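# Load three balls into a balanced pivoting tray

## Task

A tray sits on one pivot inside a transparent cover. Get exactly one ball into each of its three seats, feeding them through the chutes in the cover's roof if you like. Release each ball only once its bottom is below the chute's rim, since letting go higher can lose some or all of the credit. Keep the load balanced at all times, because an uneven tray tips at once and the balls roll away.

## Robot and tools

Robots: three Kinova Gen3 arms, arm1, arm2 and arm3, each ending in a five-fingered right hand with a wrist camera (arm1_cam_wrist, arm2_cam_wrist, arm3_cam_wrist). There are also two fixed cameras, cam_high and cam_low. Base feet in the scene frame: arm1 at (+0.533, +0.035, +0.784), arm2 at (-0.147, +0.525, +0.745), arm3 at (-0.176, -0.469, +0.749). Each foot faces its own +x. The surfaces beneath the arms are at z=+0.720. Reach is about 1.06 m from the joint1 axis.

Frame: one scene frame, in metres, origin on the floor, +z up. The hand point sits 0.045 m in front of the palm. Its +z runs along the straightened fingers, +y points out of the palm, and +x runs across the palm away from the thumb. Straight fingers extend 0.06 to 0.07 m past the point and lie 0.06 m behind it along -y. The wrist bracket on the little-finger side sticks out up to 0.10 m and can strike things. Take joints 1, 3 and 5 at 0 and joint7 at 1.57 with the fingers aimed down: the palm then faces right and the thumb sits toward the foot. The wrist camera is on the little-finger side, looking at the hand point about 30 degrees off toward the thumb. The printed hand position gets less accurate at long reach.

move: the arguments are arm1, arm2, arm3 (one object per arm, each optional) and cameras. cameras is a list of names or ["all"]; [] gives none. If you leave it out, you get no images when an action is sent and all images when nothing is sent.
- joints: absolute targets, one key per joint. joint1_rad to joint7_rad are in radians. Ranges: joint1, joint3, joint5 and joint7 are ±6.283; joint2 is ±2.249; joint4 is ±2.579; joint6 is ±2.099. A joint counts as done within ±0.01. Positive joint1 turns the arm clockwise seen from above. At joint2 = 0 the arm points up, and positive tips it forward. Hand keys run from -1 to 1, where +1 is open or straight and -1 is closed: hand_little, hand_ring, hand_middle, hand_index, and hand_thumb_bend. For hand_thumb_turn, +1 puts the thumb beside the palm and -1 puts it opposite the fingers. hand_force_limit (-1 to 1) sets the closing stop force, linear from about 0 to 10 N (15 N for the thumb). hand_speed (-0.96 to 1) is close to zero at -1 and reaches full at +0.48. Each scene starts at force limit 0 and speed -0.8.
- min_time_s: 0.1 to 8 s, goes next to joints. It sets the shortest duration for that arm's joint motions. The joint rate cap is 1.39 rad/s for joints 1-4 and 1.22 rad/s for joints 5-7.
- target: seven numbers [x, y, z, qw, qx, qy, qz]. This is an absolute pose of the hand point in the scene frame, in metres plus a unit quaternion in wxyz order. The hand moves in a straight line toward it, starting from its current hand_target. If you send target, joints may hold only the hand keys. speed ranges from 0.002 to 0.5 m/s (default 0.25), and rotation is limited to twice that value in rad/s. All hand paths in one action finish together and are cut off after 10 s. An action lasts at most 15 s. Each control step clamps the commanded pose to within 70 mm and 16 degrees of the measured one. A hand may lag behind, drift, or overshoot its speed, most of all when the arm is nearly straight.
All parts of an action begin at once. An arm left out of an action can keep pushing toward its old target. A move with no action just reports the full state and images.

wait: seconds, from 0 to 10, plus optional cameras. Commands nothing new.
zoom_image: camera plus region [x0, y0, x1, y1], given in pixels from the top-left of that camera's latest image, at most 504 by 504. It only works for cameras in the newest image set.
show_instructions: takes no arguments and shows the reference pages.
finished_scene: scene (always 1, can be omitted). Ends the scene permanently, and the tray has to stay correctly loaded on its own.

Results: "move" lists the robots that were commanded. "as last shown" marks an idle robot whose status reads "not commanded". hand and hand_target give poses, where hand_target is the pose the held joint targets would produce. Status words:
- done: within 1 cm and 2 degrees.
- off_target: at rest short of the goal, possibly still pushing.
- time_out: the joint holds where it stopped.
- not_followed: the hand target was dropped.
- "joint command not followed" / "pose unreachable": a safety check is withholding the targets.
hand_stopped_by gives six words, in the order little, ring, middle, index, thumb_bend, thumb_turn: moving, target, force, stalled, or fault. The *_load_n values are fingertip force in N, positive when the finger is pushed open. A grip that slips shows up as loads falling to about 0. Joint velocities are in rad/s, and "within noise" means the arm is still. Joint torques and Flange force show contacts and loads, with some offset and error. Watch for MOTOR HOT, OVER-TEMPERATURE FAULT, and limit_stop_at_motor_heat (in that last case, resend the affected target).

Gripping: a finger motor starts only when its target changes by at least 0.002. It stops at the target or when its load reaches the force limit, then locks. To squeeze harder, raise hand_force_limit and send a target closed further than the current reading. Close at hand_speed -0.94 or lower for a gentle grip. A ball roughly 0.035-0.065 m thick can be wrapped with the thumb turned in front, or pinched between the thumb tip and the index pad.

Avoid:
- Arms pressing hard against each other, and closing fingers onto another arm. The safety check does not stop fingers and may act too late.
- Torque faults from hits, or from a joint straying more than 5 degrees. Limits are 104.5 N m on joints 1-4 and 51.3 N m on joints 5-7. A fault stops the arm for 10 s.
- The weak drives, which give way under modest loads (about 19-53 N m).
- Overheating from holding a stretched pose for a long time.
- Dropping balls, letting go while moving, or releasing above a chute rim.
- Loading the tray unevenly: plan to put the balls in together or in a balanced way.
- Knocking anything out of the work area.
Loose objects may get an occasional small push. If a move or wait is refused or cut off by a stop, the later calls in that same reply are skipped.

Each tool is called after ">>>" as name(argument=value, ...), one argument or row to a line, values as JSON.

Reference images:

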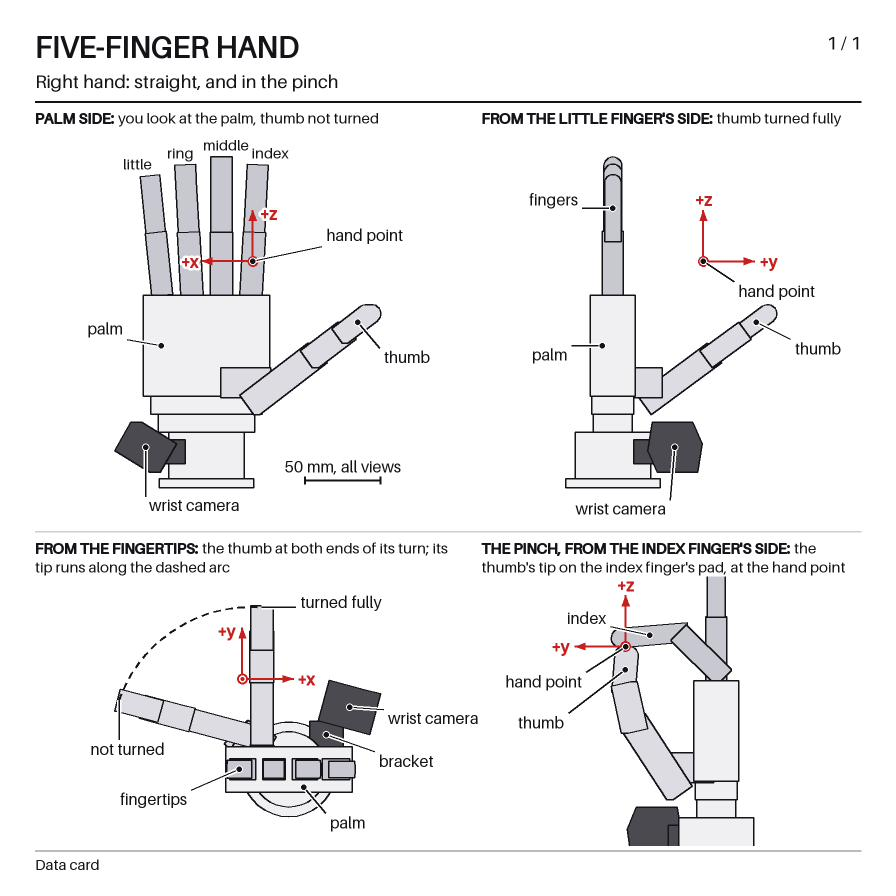

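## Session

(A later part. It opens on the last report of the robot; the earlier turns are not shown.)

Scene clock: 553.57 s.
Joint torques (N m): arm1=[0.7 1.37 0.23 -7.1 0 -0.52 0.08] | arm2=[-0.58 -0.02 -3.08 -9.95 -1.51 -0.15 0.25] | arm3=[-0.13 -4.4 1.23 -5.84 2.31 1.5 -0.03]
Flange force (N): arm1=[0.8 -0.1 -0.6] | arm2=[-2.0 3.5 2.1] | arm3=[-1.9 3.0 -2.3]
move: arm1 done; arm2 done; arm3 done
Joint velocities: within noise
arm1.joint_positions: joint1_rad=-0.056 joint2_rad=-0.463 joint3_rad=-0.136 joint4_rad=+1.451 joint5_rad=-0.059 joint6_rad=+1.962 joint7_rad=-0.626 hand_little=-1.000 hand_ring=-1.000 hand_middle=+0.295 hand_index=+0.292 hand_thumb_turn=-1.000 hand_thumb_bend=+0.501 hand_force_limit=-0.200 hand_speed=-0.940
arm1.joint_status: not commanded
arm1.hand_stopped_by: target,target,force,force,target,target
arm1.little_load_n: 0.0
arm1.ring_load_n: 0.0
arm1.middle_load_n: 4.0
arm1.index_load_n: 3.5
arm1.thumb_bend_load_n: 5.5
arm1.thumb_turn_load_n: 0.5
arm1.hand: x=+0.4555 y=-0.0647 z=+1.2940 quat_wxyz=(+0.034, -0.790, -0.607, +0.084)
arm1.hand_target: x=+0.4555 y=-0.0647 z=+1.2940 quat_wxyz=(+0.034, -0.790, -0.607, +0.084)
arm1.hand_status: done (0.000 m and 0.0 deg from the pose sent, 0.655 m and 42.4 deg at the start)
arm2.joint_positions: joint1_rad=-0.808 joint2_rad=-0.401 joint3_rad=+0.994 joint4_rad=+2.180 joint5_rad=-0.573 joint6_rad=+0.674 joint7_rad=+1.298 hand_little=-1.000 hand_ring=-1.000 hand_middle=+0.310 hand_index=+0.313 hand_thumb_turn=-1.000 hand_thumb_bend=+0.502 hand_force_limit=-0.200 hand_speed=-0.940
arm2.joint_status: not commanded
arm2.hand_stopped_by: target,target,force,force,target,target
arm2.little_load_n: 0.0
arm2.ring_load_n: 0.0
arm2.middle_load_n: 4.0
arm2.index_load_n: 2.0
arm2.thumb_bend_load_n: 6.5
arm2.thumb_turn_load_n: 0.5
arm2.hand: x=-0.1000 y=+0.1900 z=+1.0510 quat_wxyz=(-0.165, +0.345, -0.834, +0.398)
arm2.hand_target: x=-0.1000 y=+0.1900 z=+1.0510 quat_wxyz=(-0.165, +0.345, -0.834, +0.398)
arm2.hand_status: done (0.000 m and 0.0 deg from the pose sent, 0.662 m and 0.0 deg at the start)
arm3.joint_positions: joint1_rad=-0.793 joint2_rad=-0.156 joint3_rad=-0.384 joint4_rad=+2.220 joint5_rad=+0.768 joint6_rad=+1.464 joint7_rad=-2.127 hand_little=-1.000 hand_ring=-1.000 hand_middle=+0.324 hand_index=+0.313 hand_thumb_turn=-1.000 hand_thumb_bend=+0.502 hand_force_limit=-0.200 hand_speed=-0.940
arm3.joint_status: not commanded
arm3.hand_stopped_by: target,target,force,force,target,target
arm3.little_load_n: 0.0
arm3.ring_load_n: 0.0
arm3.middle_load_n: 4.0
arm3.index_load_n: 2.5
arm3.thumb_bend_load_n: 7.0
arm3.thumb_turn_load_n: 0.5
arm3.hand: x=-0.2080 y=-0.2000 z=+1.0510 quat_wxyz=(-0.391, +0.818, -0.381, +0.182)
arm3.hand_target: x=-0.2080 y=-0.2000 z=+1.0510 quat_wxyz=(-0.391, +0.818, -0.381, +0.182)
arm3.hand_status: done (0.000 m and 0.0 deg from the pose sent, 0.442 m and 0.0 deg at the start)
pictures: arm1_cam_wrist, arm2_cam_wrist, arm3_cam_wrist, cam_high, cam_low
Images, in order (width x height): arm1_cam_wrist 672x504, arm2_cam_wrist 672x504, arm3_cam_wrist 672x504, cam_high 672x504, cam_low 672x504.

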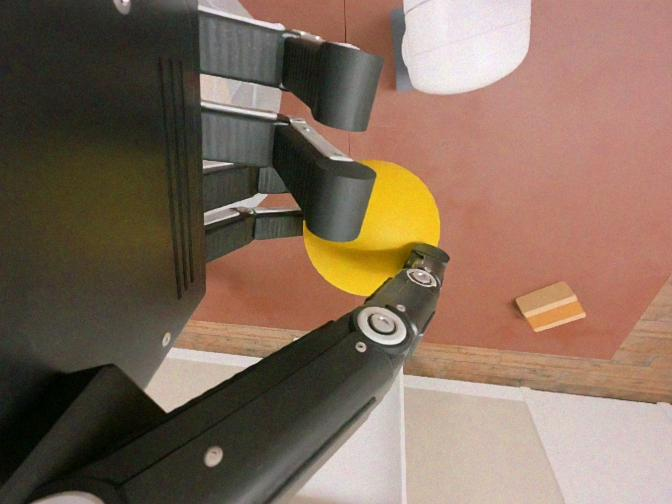

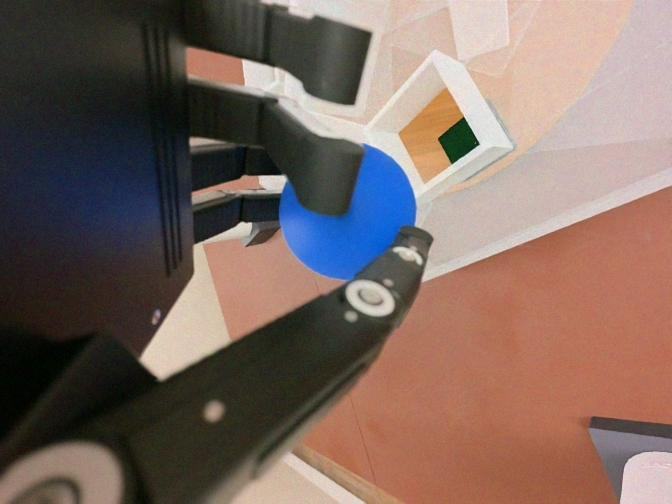

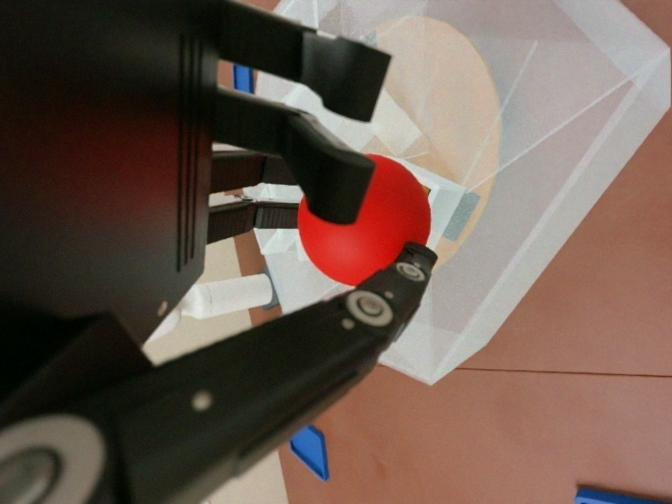

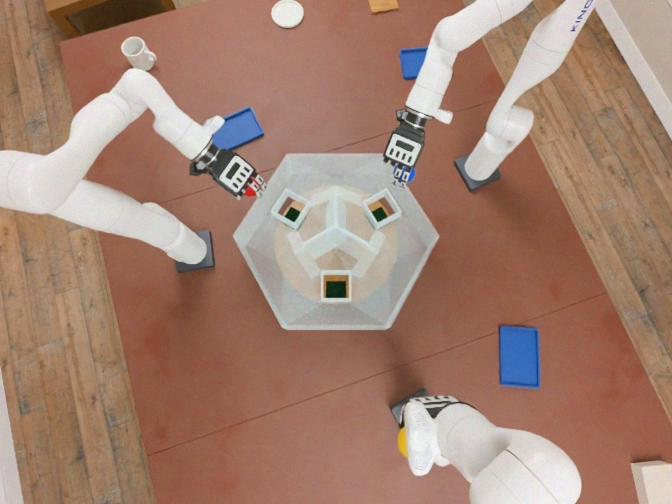

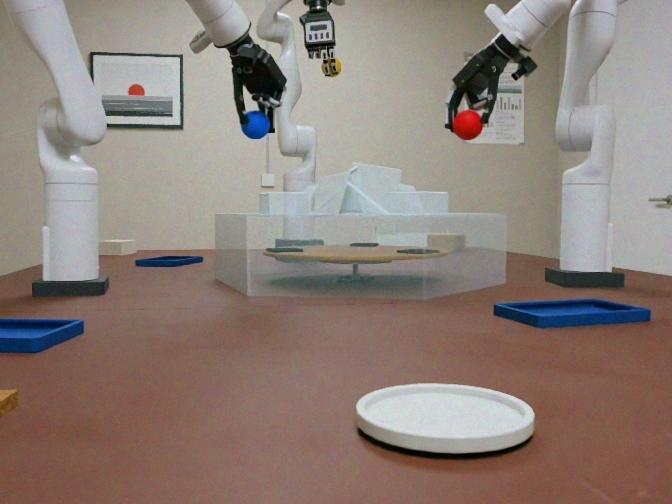

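>>> move(
  arm1={"target": [0.1665, -0.1196, 1.041, 0.3633, -0.7607, -0.4847, 0.2315], "speed": 0.15},
  arm2={"target": [-0.0581, 0.1181, 1.016, 0.0375, -0.0786, 0.8985, -0.4291], "speed": 0.1},
  arm3={"target": [-0.1628, -0.1278, 1.016, 0.3730, -0.7811, 0.4510, -0.2154], "speed": 0.1},
  cameras=["all"],
)

>>> zoom_image(
  camera="cam_high",
  region=[240, 140, 340, 240],
)

>>> zoom_image(
  camera="cam_high",
  region=[330, 140, 430, 240],
)

>>> zoom_image(
  camera="cam_high",
  region=[300, 250, 420, 370],
)

>>> zoom_image(
  camera="cam_low",
  region=[210, 70, 510, 290],
)

Scene clock: 641.73 s.
Joint torques (N m): arm1=[0.69 -7.69 -1.05 -6.18 1.81 1.03 0.02] | arm2=[-0.64 -6.8 -0.21 -10.34 -0.19 -1.57 0.24] | arm3=[-0.08 -7.9 1.28 -5.38 2.17 1.62 0.02]
Flange force (N): arm1=[-6.3 3.8 1.4] | arm2=no reading | arm3=[-2.9 2.1 -1.3]
move: arm1 done; arm2 done; arm3 done
Joint velocities: within noise
arm1.joint_positions: joint1_rad=+0.235 joint2_rad=+0.153 joint3_rad=-1.201 joint4_rad=+2.175 joint5_rad=+1.142 joint6_rad=+1.235 joint7_rad=-2.157 hand_little=-1.000 hand_ring=-1.000 hand_middle=+0.295 hand_index=+0.292 hand_thumb_turn=-1.000 hand_thumb_bend=+0.501 hand_force_limit=-0.200 hand_speed=-0.940
arm1.joint_status: not commanded
arm1.hand_stopped_by: target,target,force,force,target,target
arm1.little_load_n: 0.0
arm1.ring_load_n: 0.0
arm1.middle_load_n: 3.0
arm1.index_load_n: 2.5
arm1.thumb_bend_load_n: 6.0
arm1.thumb_turn_load_n: 0.0
arm1.hand: x=+0.1665 y=-0.1196 z=+1.0410 quat_wxyz=(+0.363, -0.761, -0.485, +0.232)
arm1.hand_target: x=+0.1665 y=-0.1196 z=+1.0410 quat_wxyz=(+0.363, -0.761, -0.485, +0.232)
arm1.hand_status: done (0.000 m and 0.0 deg from the pose sent, 0.388 m and 44.1 deg at the start)
arm2.joint_positions: joint1_rad=+0.305 joint2_rad=-0.140 joint3_rad=-0.380 joint4_rad=+2.312 joint5_rad=-0.500 joint6_rad=+0.067 joint7_rad=+0.461 hand_little=-1.000 hand_ring=-1.000 hand_middle=+0.310 hand_index=+0.313 hand_thumb_turn=-1.000 hand_thumb_bend=+0.502 hand_force_limit=-0.200 hand_speed=-0.940
arm2.joint_status: not commanded
arm2.hand_stopped_by: target,target,force,force,target,target
arm2.little_load_n: 0.0
arm2.ring_load_n: 0.0
arm2.middle_load_n: 4.0
arm2.index_load_n: 2.0
arm2.thumb_bend_load_n: 6.5
arm2.thumb_turn_load_n: 0.5
arm2.hand: x=-0.0581 y=+0.1181 z=+1.0160 quat_wxyz=(-0.038, +0.079, -0.899, +0.429)
arm2.hand_target: x=-0.0581 y=+0.1181 z=+1.0160 quat_wxyz=(-0.038, +0.079, -0.899, +0.429)
arm2.hand_status: done (0.000 m and 0.0 deg from the pose sent, 0.090 m and 35.0 deg at the start)
arm3.joint_positions: joint1_rad=-0.652 joint2_rad=+0.044 joint3_rad=-0.223 joint4_rad=+2.185 joint5_rad=+0.907 joint6_rad=+1.313 joint7_rad=-2.199 hand_little=-1.000 hand_ring=-1.000 hand_middle=+0.324 hand_index=+0.313 hand_thumb_turn=-1.000 hand_thumb_bend=+0.502 hand_force_limit=-0.200 hand_speed=-0.940
arm3.joint_status: not commanded
arm3.hand_stopped_by: target,target,force,force,target,target
arm3.little_load_n: 0.0
arm3.ring_load_n: 0.0
arm3.middle_load_n: 4.0
arm3.index_load_n: 2.5
arm3.thumb_bend_load_n: 7.0
arm3.thumb_turn_load_n: 0.5
arm3.hand: x=-0.1628 y=-0.1278 z=+1.0160 quat_wxyz=(-0.373, +0.781, -0.451, +0.216)
arm3.hand_target: x=-0.1628 y=-0.1278 z=+1.0160 quat_wxyz=(-0.373, +0.781, -0.451, +0.216)
arm3.hand_status: done (0.000 m and 0.0 deg from the pose sent, 0.092 m and 10.0 deg at the start)
pictures: arm1_cam_wrist, arm2_cam_wrist, arm3_cam_wrist, cam_high, cam_low
Images, in order (width x height): arm1_cam_wrist 672x504, arm2_cam_wrist 672x504, arm3_cam_wrist 672x504, cam_high 672x504, cam_low 672x504.

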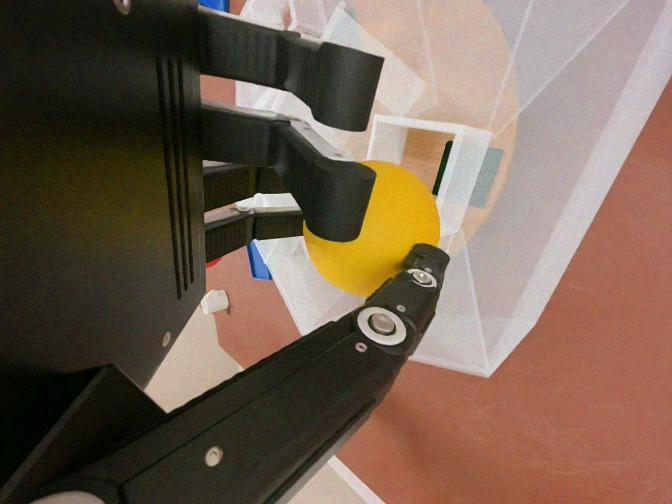

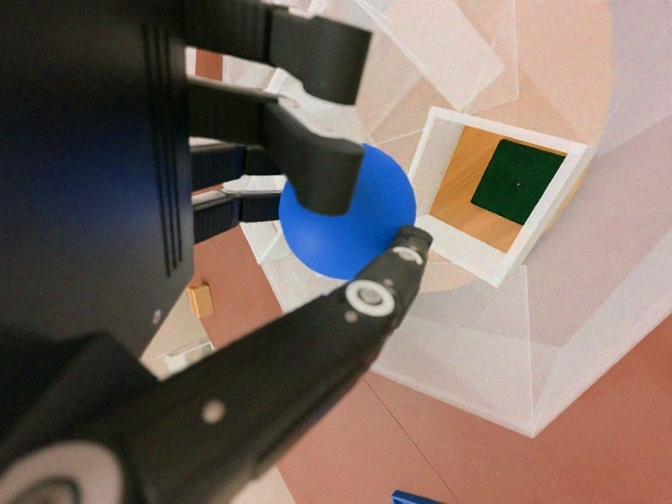

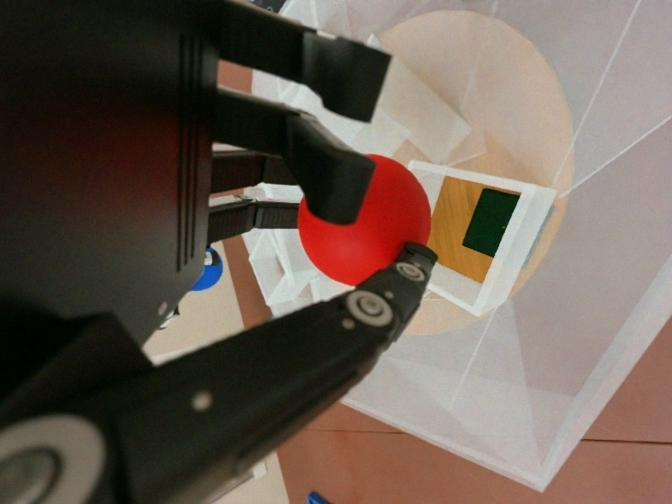

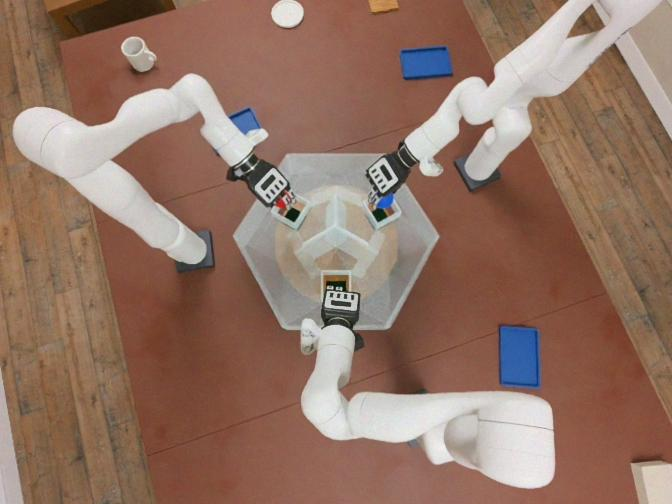

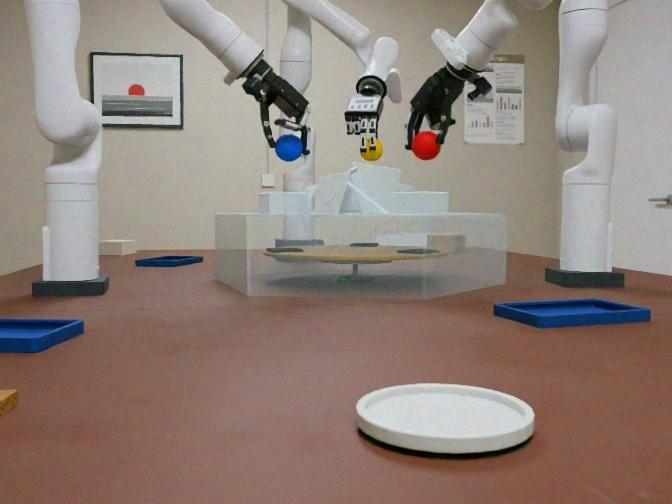

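Scaled by 5.040 from the camera's image (finer frame: 960x720).

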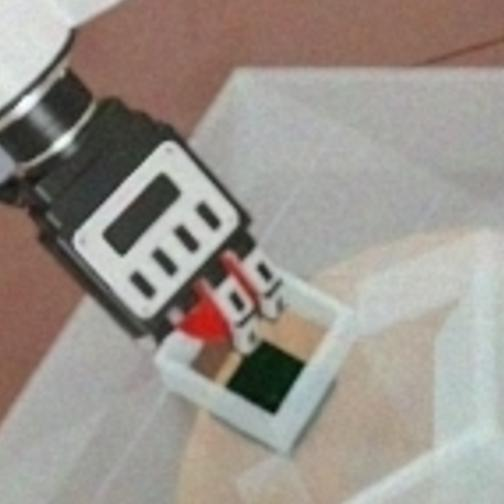

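Scaled by 5.040 from the camera's image (finer frame: 960x720).

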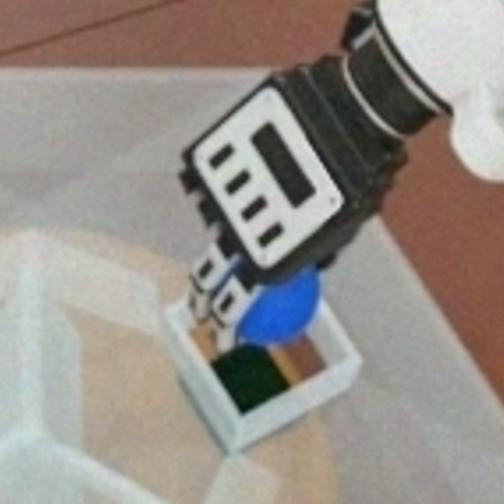

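Scaled by 4.200 from the camera's image (finer frame: 960x720).

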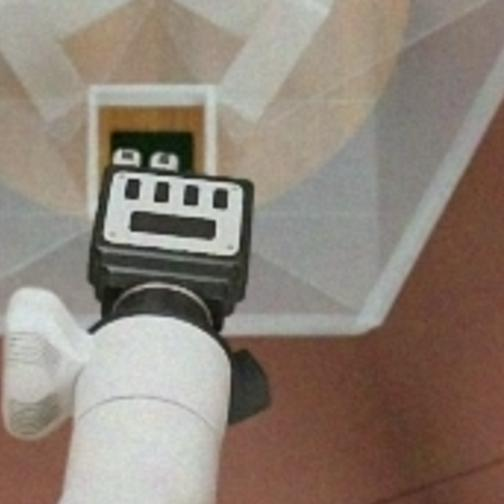

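Scaled by 1.680 from the camera's image (finer frame: 960x720).

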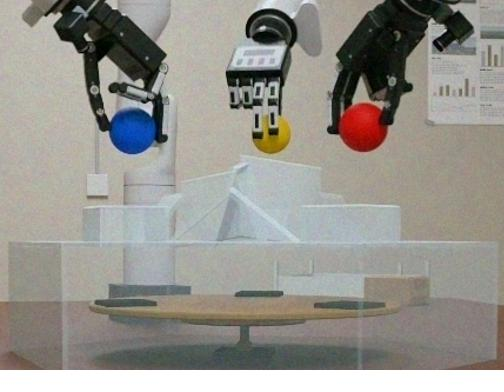

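>>> zoom_image(
  camera="cam_low",
  region=[350, 110, 470, 230],
)

>>> zoom_image(
  camera="cam_low",
  region=[240, 110, 360, 230],
)

>>> zoom_image(
  camera="arm2_cam_wrist",
  region=[260, 60, 640, 440],
)

Scaled by 4.200 from the camera's image (finer frame: 960x720).

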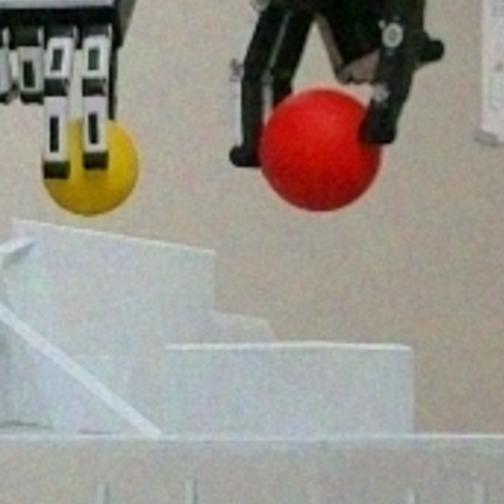

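Scaled by 4.200 from the camera's image (finer frame: 960x720).

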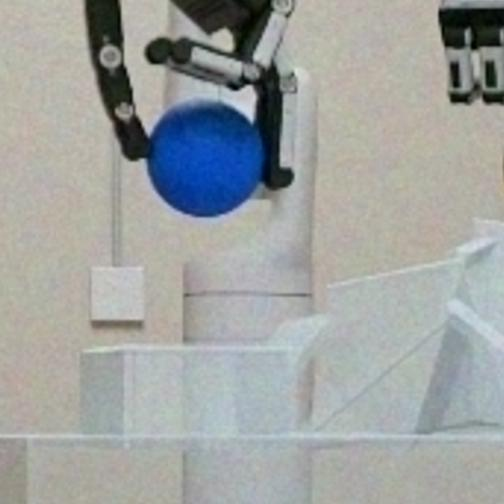

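Scaled by 1.326 from the camera's image (finer frame: 960x720).

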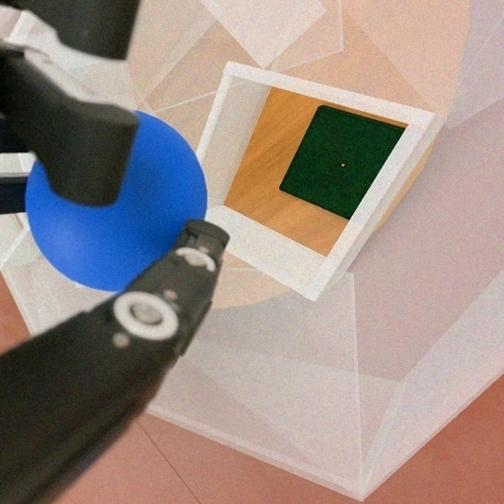

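>>> zoom_image(
  camera="arm3_cam_wrist",
  region=[290, 100, 620, 350],
)

>>> zoom_image(
  camera="arm1_cam_wrist",
  region=[290, 80, 620, 330],
)

Scaled by 1.527 from the camera's image (finer frame: 960x720).

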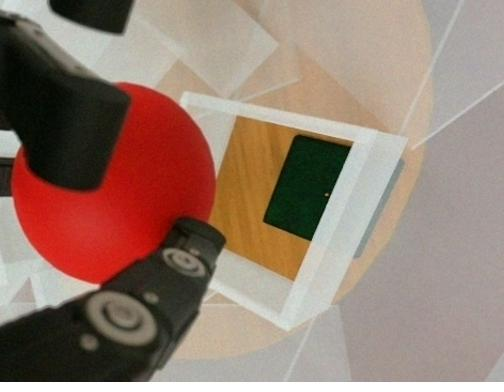

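Scaled by 1.527 from the camera's image (finer frame: 960x720).

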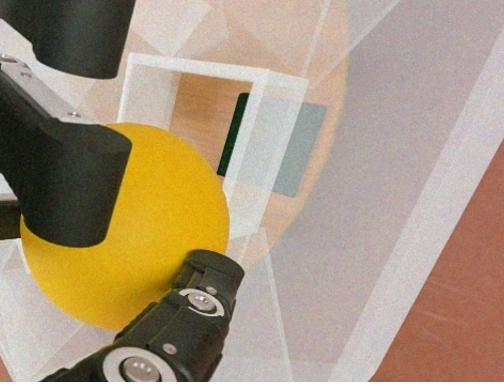

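>>> move(
  arm1={"target": [0.1104, -0.093, 0.991, 0.3633, -0.7607, -0.4847, 0.2315], "speed": 0.08},
  arm2={"target": [-0.0581, 0.1251, 0.966, 0.0375, -0.0786, 0.8985, -0.4291], "speed": 0.06},
  arm3={"target": [-0.1608, -0.1151, 0.966, 0.3730, -0.7811, 0.4510, -0.2154], "speed": 0.06},
  cameras=["all"],
)

>>> zoom_image(
  camera="cam_high",
  region=[240, 140, 340, 240],
)

>>> zoom_image(
  camera="cam_high",
  region=[330, 140, 430, 240],
)

>>> zoom_image(
  camera="cam_high",
  region=[290, 240, 390, 340],
)

>>> zoom_image(
  camera="cam_low",
  region=[350, 110, 470, 230],
)

>>> zoom_image(
  camera="cam_low",
  region=[240, 110, 360, 230],
)

Scene clock: 732.70 s.
Joint torques (N m): arm1=[0.77 -10.88 -1.93 -5.28 1.64 1.28 0.01] | arm2=[-0.64 -7.83 -0.5 -9.01 0.13 -1.76 0.34] | arm3=[-0.11 -9.12 1.48 -4.44 1.85 1.94 0]
Flange force (N): arm1=[-5.4 3.3 1.8] | arm2=no reading | arm3=[-2.5 2.1 -0.8]
move: arm1 done; arm2 done; arm3 done
Joint velocities: within noise
arm1.joint_positions: joint1_rad=+0.240 joint2_rad=+0.348 joint3_rad=-1.089 joint4_rad=+2.220 joint5_rad=+1.400 joint6_rad=+1.209 joint7_rad=-2.288 hand_little=-1.000 hand_ring=-1.000 hand_middle=+0.295 hand_index=+0.292 hand_thumb_turn=-1.000 hand_thumb_bend=+0.501 hand_force_limit=-0.200 hand_speed=-0.940
arm1.joint_status: not commanded
arm1.hand_stopped_by: target,target,force,force,target,target
arm1.little_load_n: 0.0
arm1.ring_load_n: 0.0
arm1.middle_load_n: 3.5
arm1.index_load_n: 2.5
arm1.thumb_bend_load_n: 5.5
arm1.thumb_turn_load_n: 0.5
arm1.hand: x=+0.1104 y=-0.0930 z=+0.9910 quat_wxyz=(+0.363, -0.761, -0.485, +0.232)
arm1.hand_target: x=+0.1104 y=-0.0930 z=+0.9910 quat_wxyz=(+0.363, -0.761, -0.485, +0.232)
arm1.hand_status: done (0.000 m and 0.0 deg from the pose sent, 0.080 m and 0.0 deg at the start)
arm2.joint_positions: joint1_rad=+0.049 joint2_rad=-0.042 joint3_rad=-0.186 joint4_rad=+2.449 joint5_rad=-0.275 joint6_rad=-0.171 joint7_rad=+0.228 hand_little=-1.000 hand_ring=-1.000 hand_middle=+0.310 hand_index=+0.313 hand_thumb_turn=-1.000 hand_thumb_bend=+0.502 hand_force_limit=-0.200 hand_speed=-0.940
arm2.joint_status: not commanded
arm2.hand_stopped_by: target,target,force,force,target,target
arm2.little_load_n: 0.0
arm2.ring_load_n: 0.0
arm2.middle_load_n: 4.0
arm2.index_load_n: 2.0
arm2.thumb_bend_load_n: 6.5
arm2.thumb_turn_load_n: 0.5
arm2.hand: x=-0.0581 y=+0.1251 z=+0.9660 quat_wxyz=(-0.038, +0.079, -0.899, +0.429)
arm2.hand_target: x=-0.0581 y=+0.1251 z=+0.9660 quat_wxyz=(-0.038, +0.079, -0.899, +0.429)
arm2.hand_status: done (0.000 m and 0.0 deg from the pose sent, 0.050 m and 0.0 deg at the start)
arm3.joint_positions: joint1_rad=-0.646 joint2_rad=+0.166 joint3_rad=-0.211 joint4_rad=+2.260 joint5_rad=+0.991 joint6_rad=+1.202 joint7_rad=-2.367 hand_little=-1.000 hand_ring=-1.000 hand_middle=+0.324 hand_index=+0.313 hand_thumb_turn=-1.000 hand_thumb_bend=+0.502 hand_force_limit=-0.200 hand_speed=-0.940
arm3.joint_status: not commanded
arm3.hand_stopped_by: target,target,force,force,target,target
arm3.little_load_n: 0.0
arm3.ring_load_n: 0.0
arm3.middle_load_n: 4.0
arm3.index_load_n: 2.5
arm3.thumb_bend_load_n: 7.0
arm3.thumb_turn_load_n: 0.0
arm3.hand: x=-0.1608 y=-0.1151 z=+0.9660 quat_wxyz=(-0.373, +0.781, -0.451, +0.216)
arm3.hand_target: x=-0.1608 y=-0.1151 z=+0.9660 quat_wxyz=(-0.373, +0.781, -0.451, +0.216)
arm3.hand_status: done (0.000 m and 0.0 deg from the pose sent, 0.052 m and 0.0 deg at the start)
pictures: arm1_cam_wrist, arm2_cam_wrist, arm3_cam_wrist, cam_high, cam_low
Images, in order (width x height): arm1_cam_wrist 672x504, arm2_cam_wrist 672x504, arm3_cam_wrist 672x504, cam_high 672x504, cam_low 672x504.

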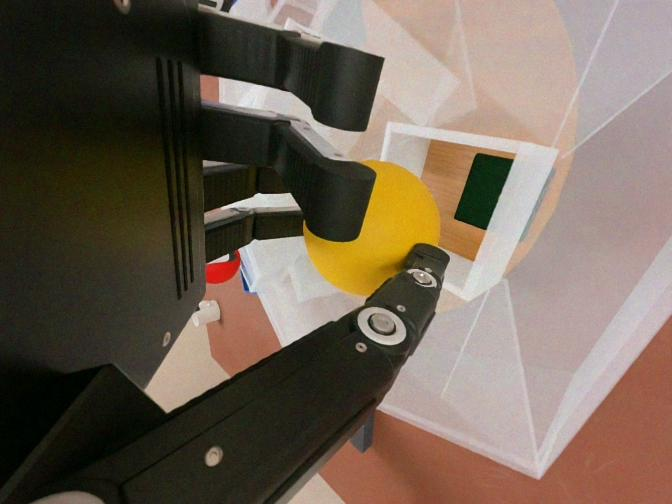

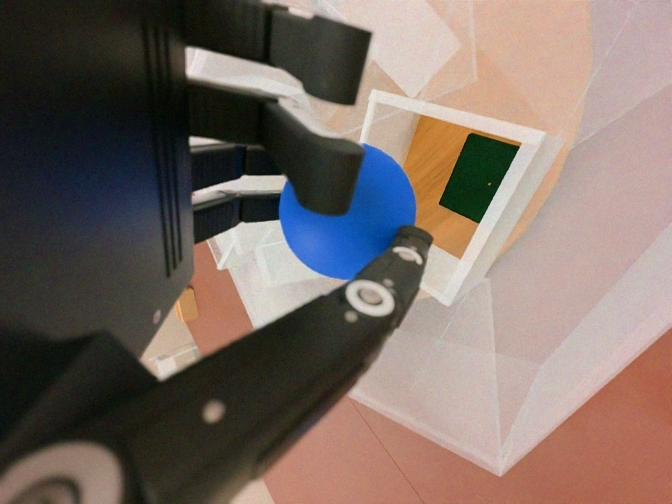

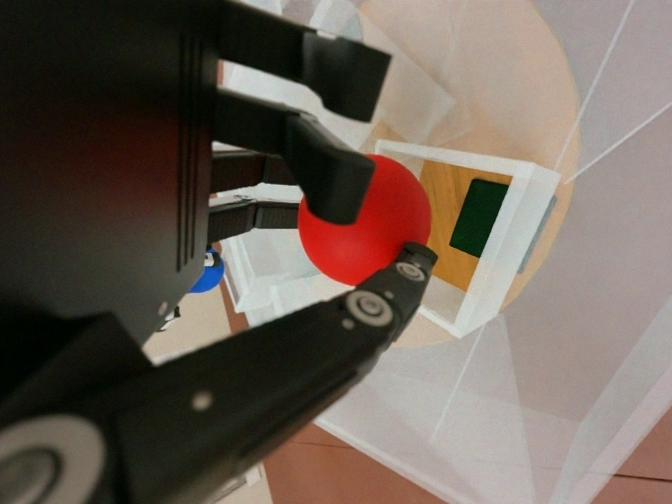

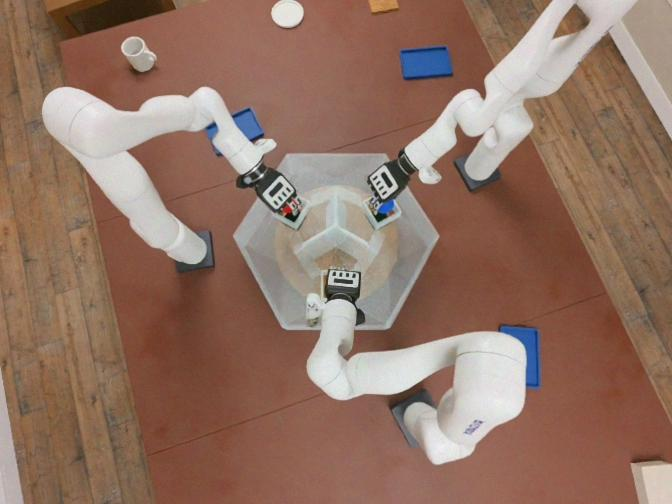

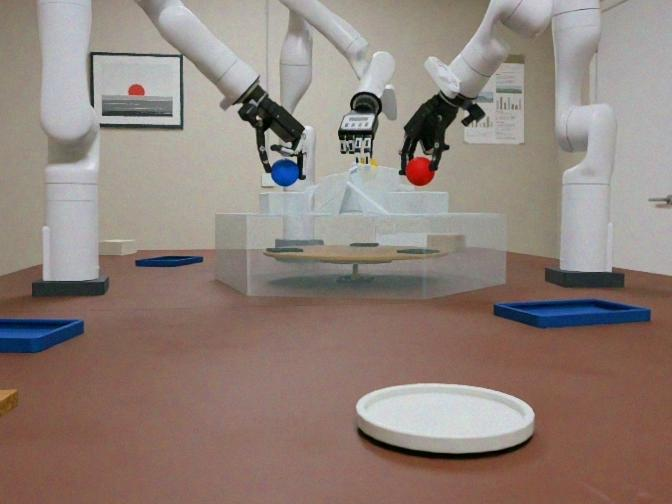

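Scaled by 5.040 from the camera's image (finer frame: 960x720).

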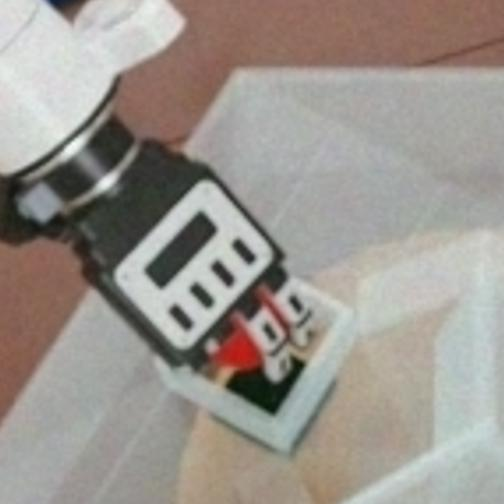

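Scaled by 5.040 from the camera's image (finer frame: 960x720).

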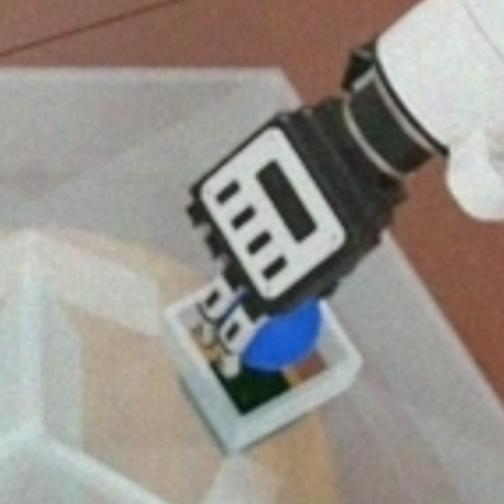

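Scaled by 5.040 from the camera's image (finer frame: 960x720).

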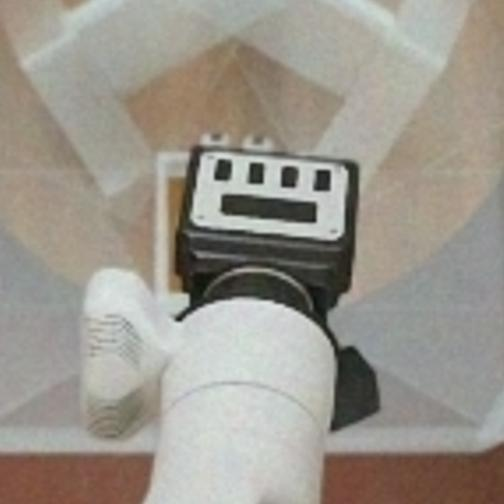

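Scaled by 4.200 from the camera's image (finer frame: 960x720).

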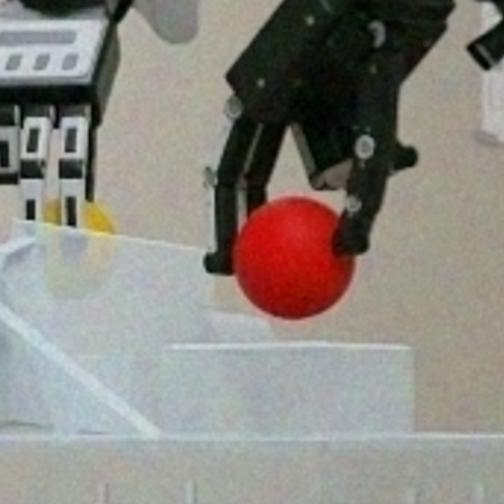

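Scaled by 4.200 from the camera's image (finer frame: 960x720).

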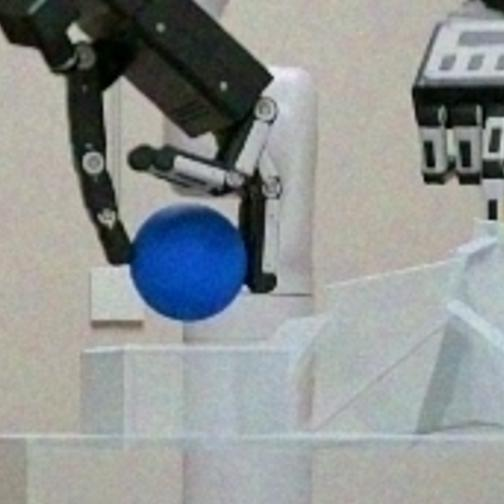

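>>> zoom_image(
  camera="cam_low",
  region=[380, 150, 460, 220],
)

>>> zoom_image(
  camera="arm3_cam_wrist",
  region=[290, 80, 600, 360],
)

>>> zoom_image(
  camera="arm2_cam_wrist",
  region=[260, 50, 600, 350],
)

>>> zoom_image(
  camera="arm1_cam_wrist",
  region=[290, 80, 600, 360],
)

>>> zoom_image(
  camera="cam_high",
  region=[260, 180, 320, 240],
)

Scaled by 6.300 from the camera's image (finer frame: 960x720).

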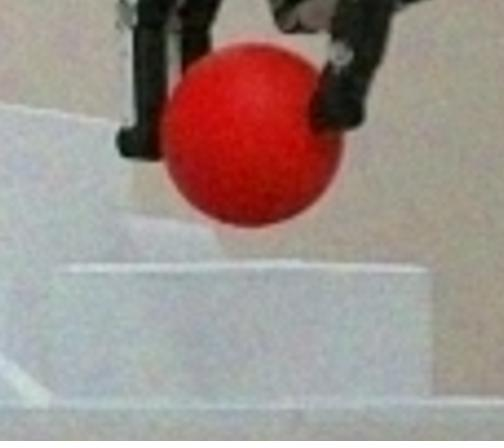

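Scaled by 1.626 from the camera's image (finer frame: 960x720).

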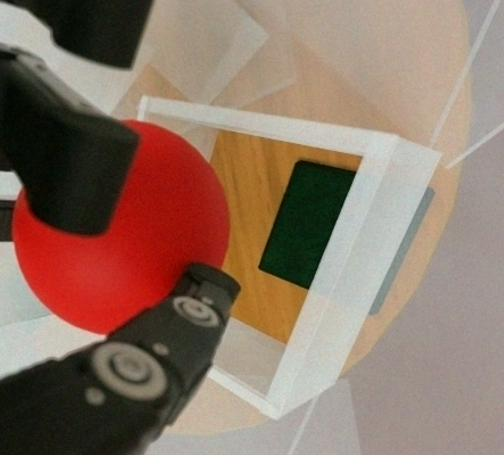

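Scaled by 1.482 from the camera's image (finer frame: 960x720).

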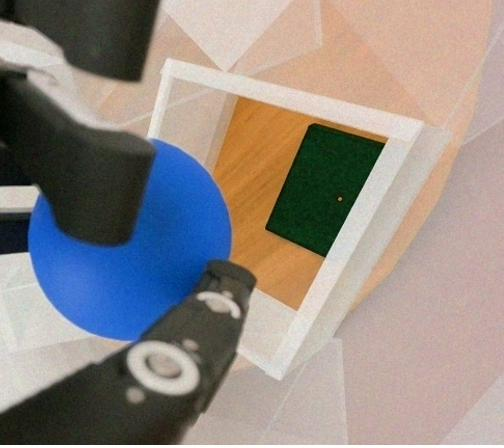

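Scaled by 1.626 from the camera's image (finer frame: 960x720).

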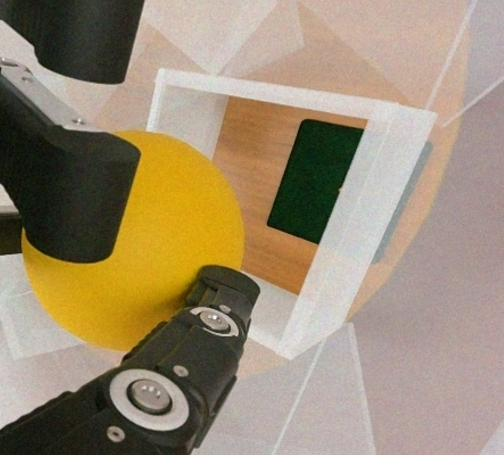

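Scaled by 8.400 from the camera's image (finer frame: 960x720).

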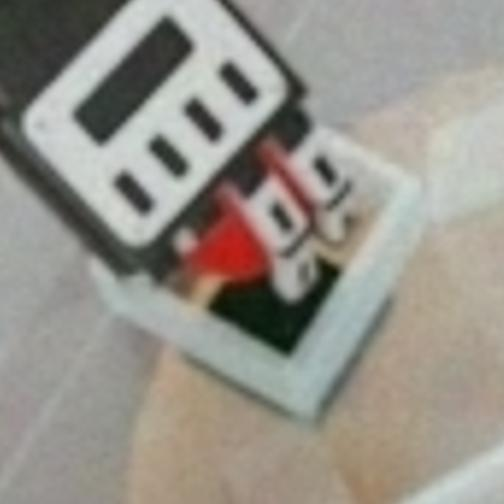

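>>> zoom_image(
  camera="cam_low",
  region=[310, 140, 420, 240],
)

>>> zoom_image(
  camera="cam_high",
  region=[310, 250, 370, 310],
)

>>> zoom_image(
  camera="cam_high",
  region=[355, 175, 415, 235],
)

Scaled by 4.582 from the camera's image (finer frame: 960x720).

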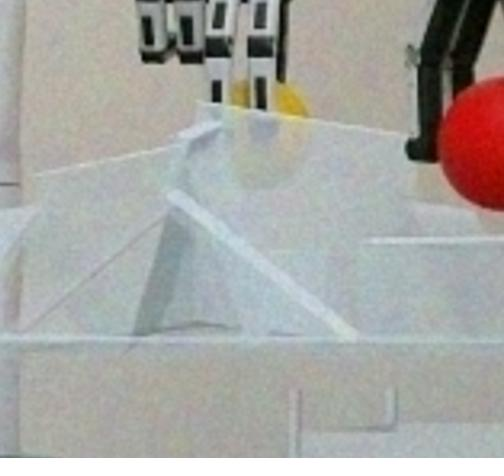

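Scaled by 8.400 from the camera's image (finer frame: 960x720).

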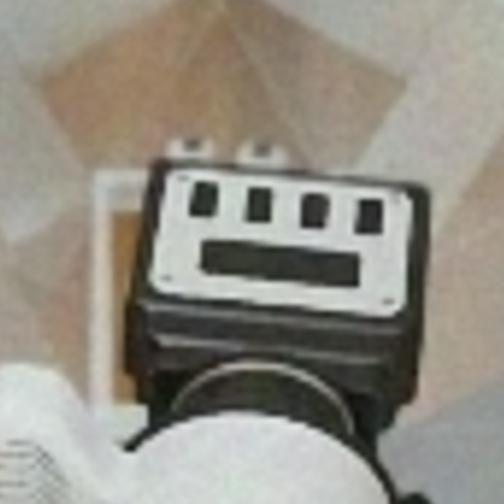

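Scaled by 8.400 from the camera's image (finer frame: 960x720).

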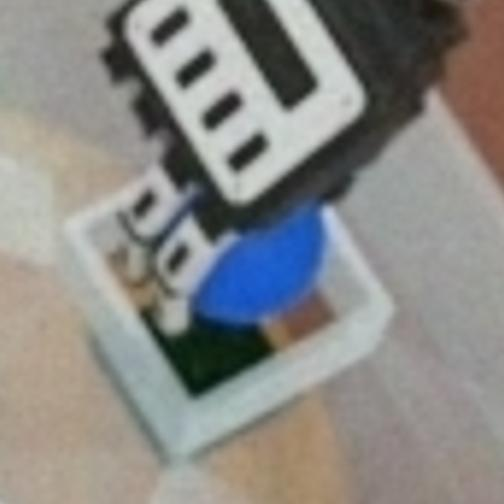

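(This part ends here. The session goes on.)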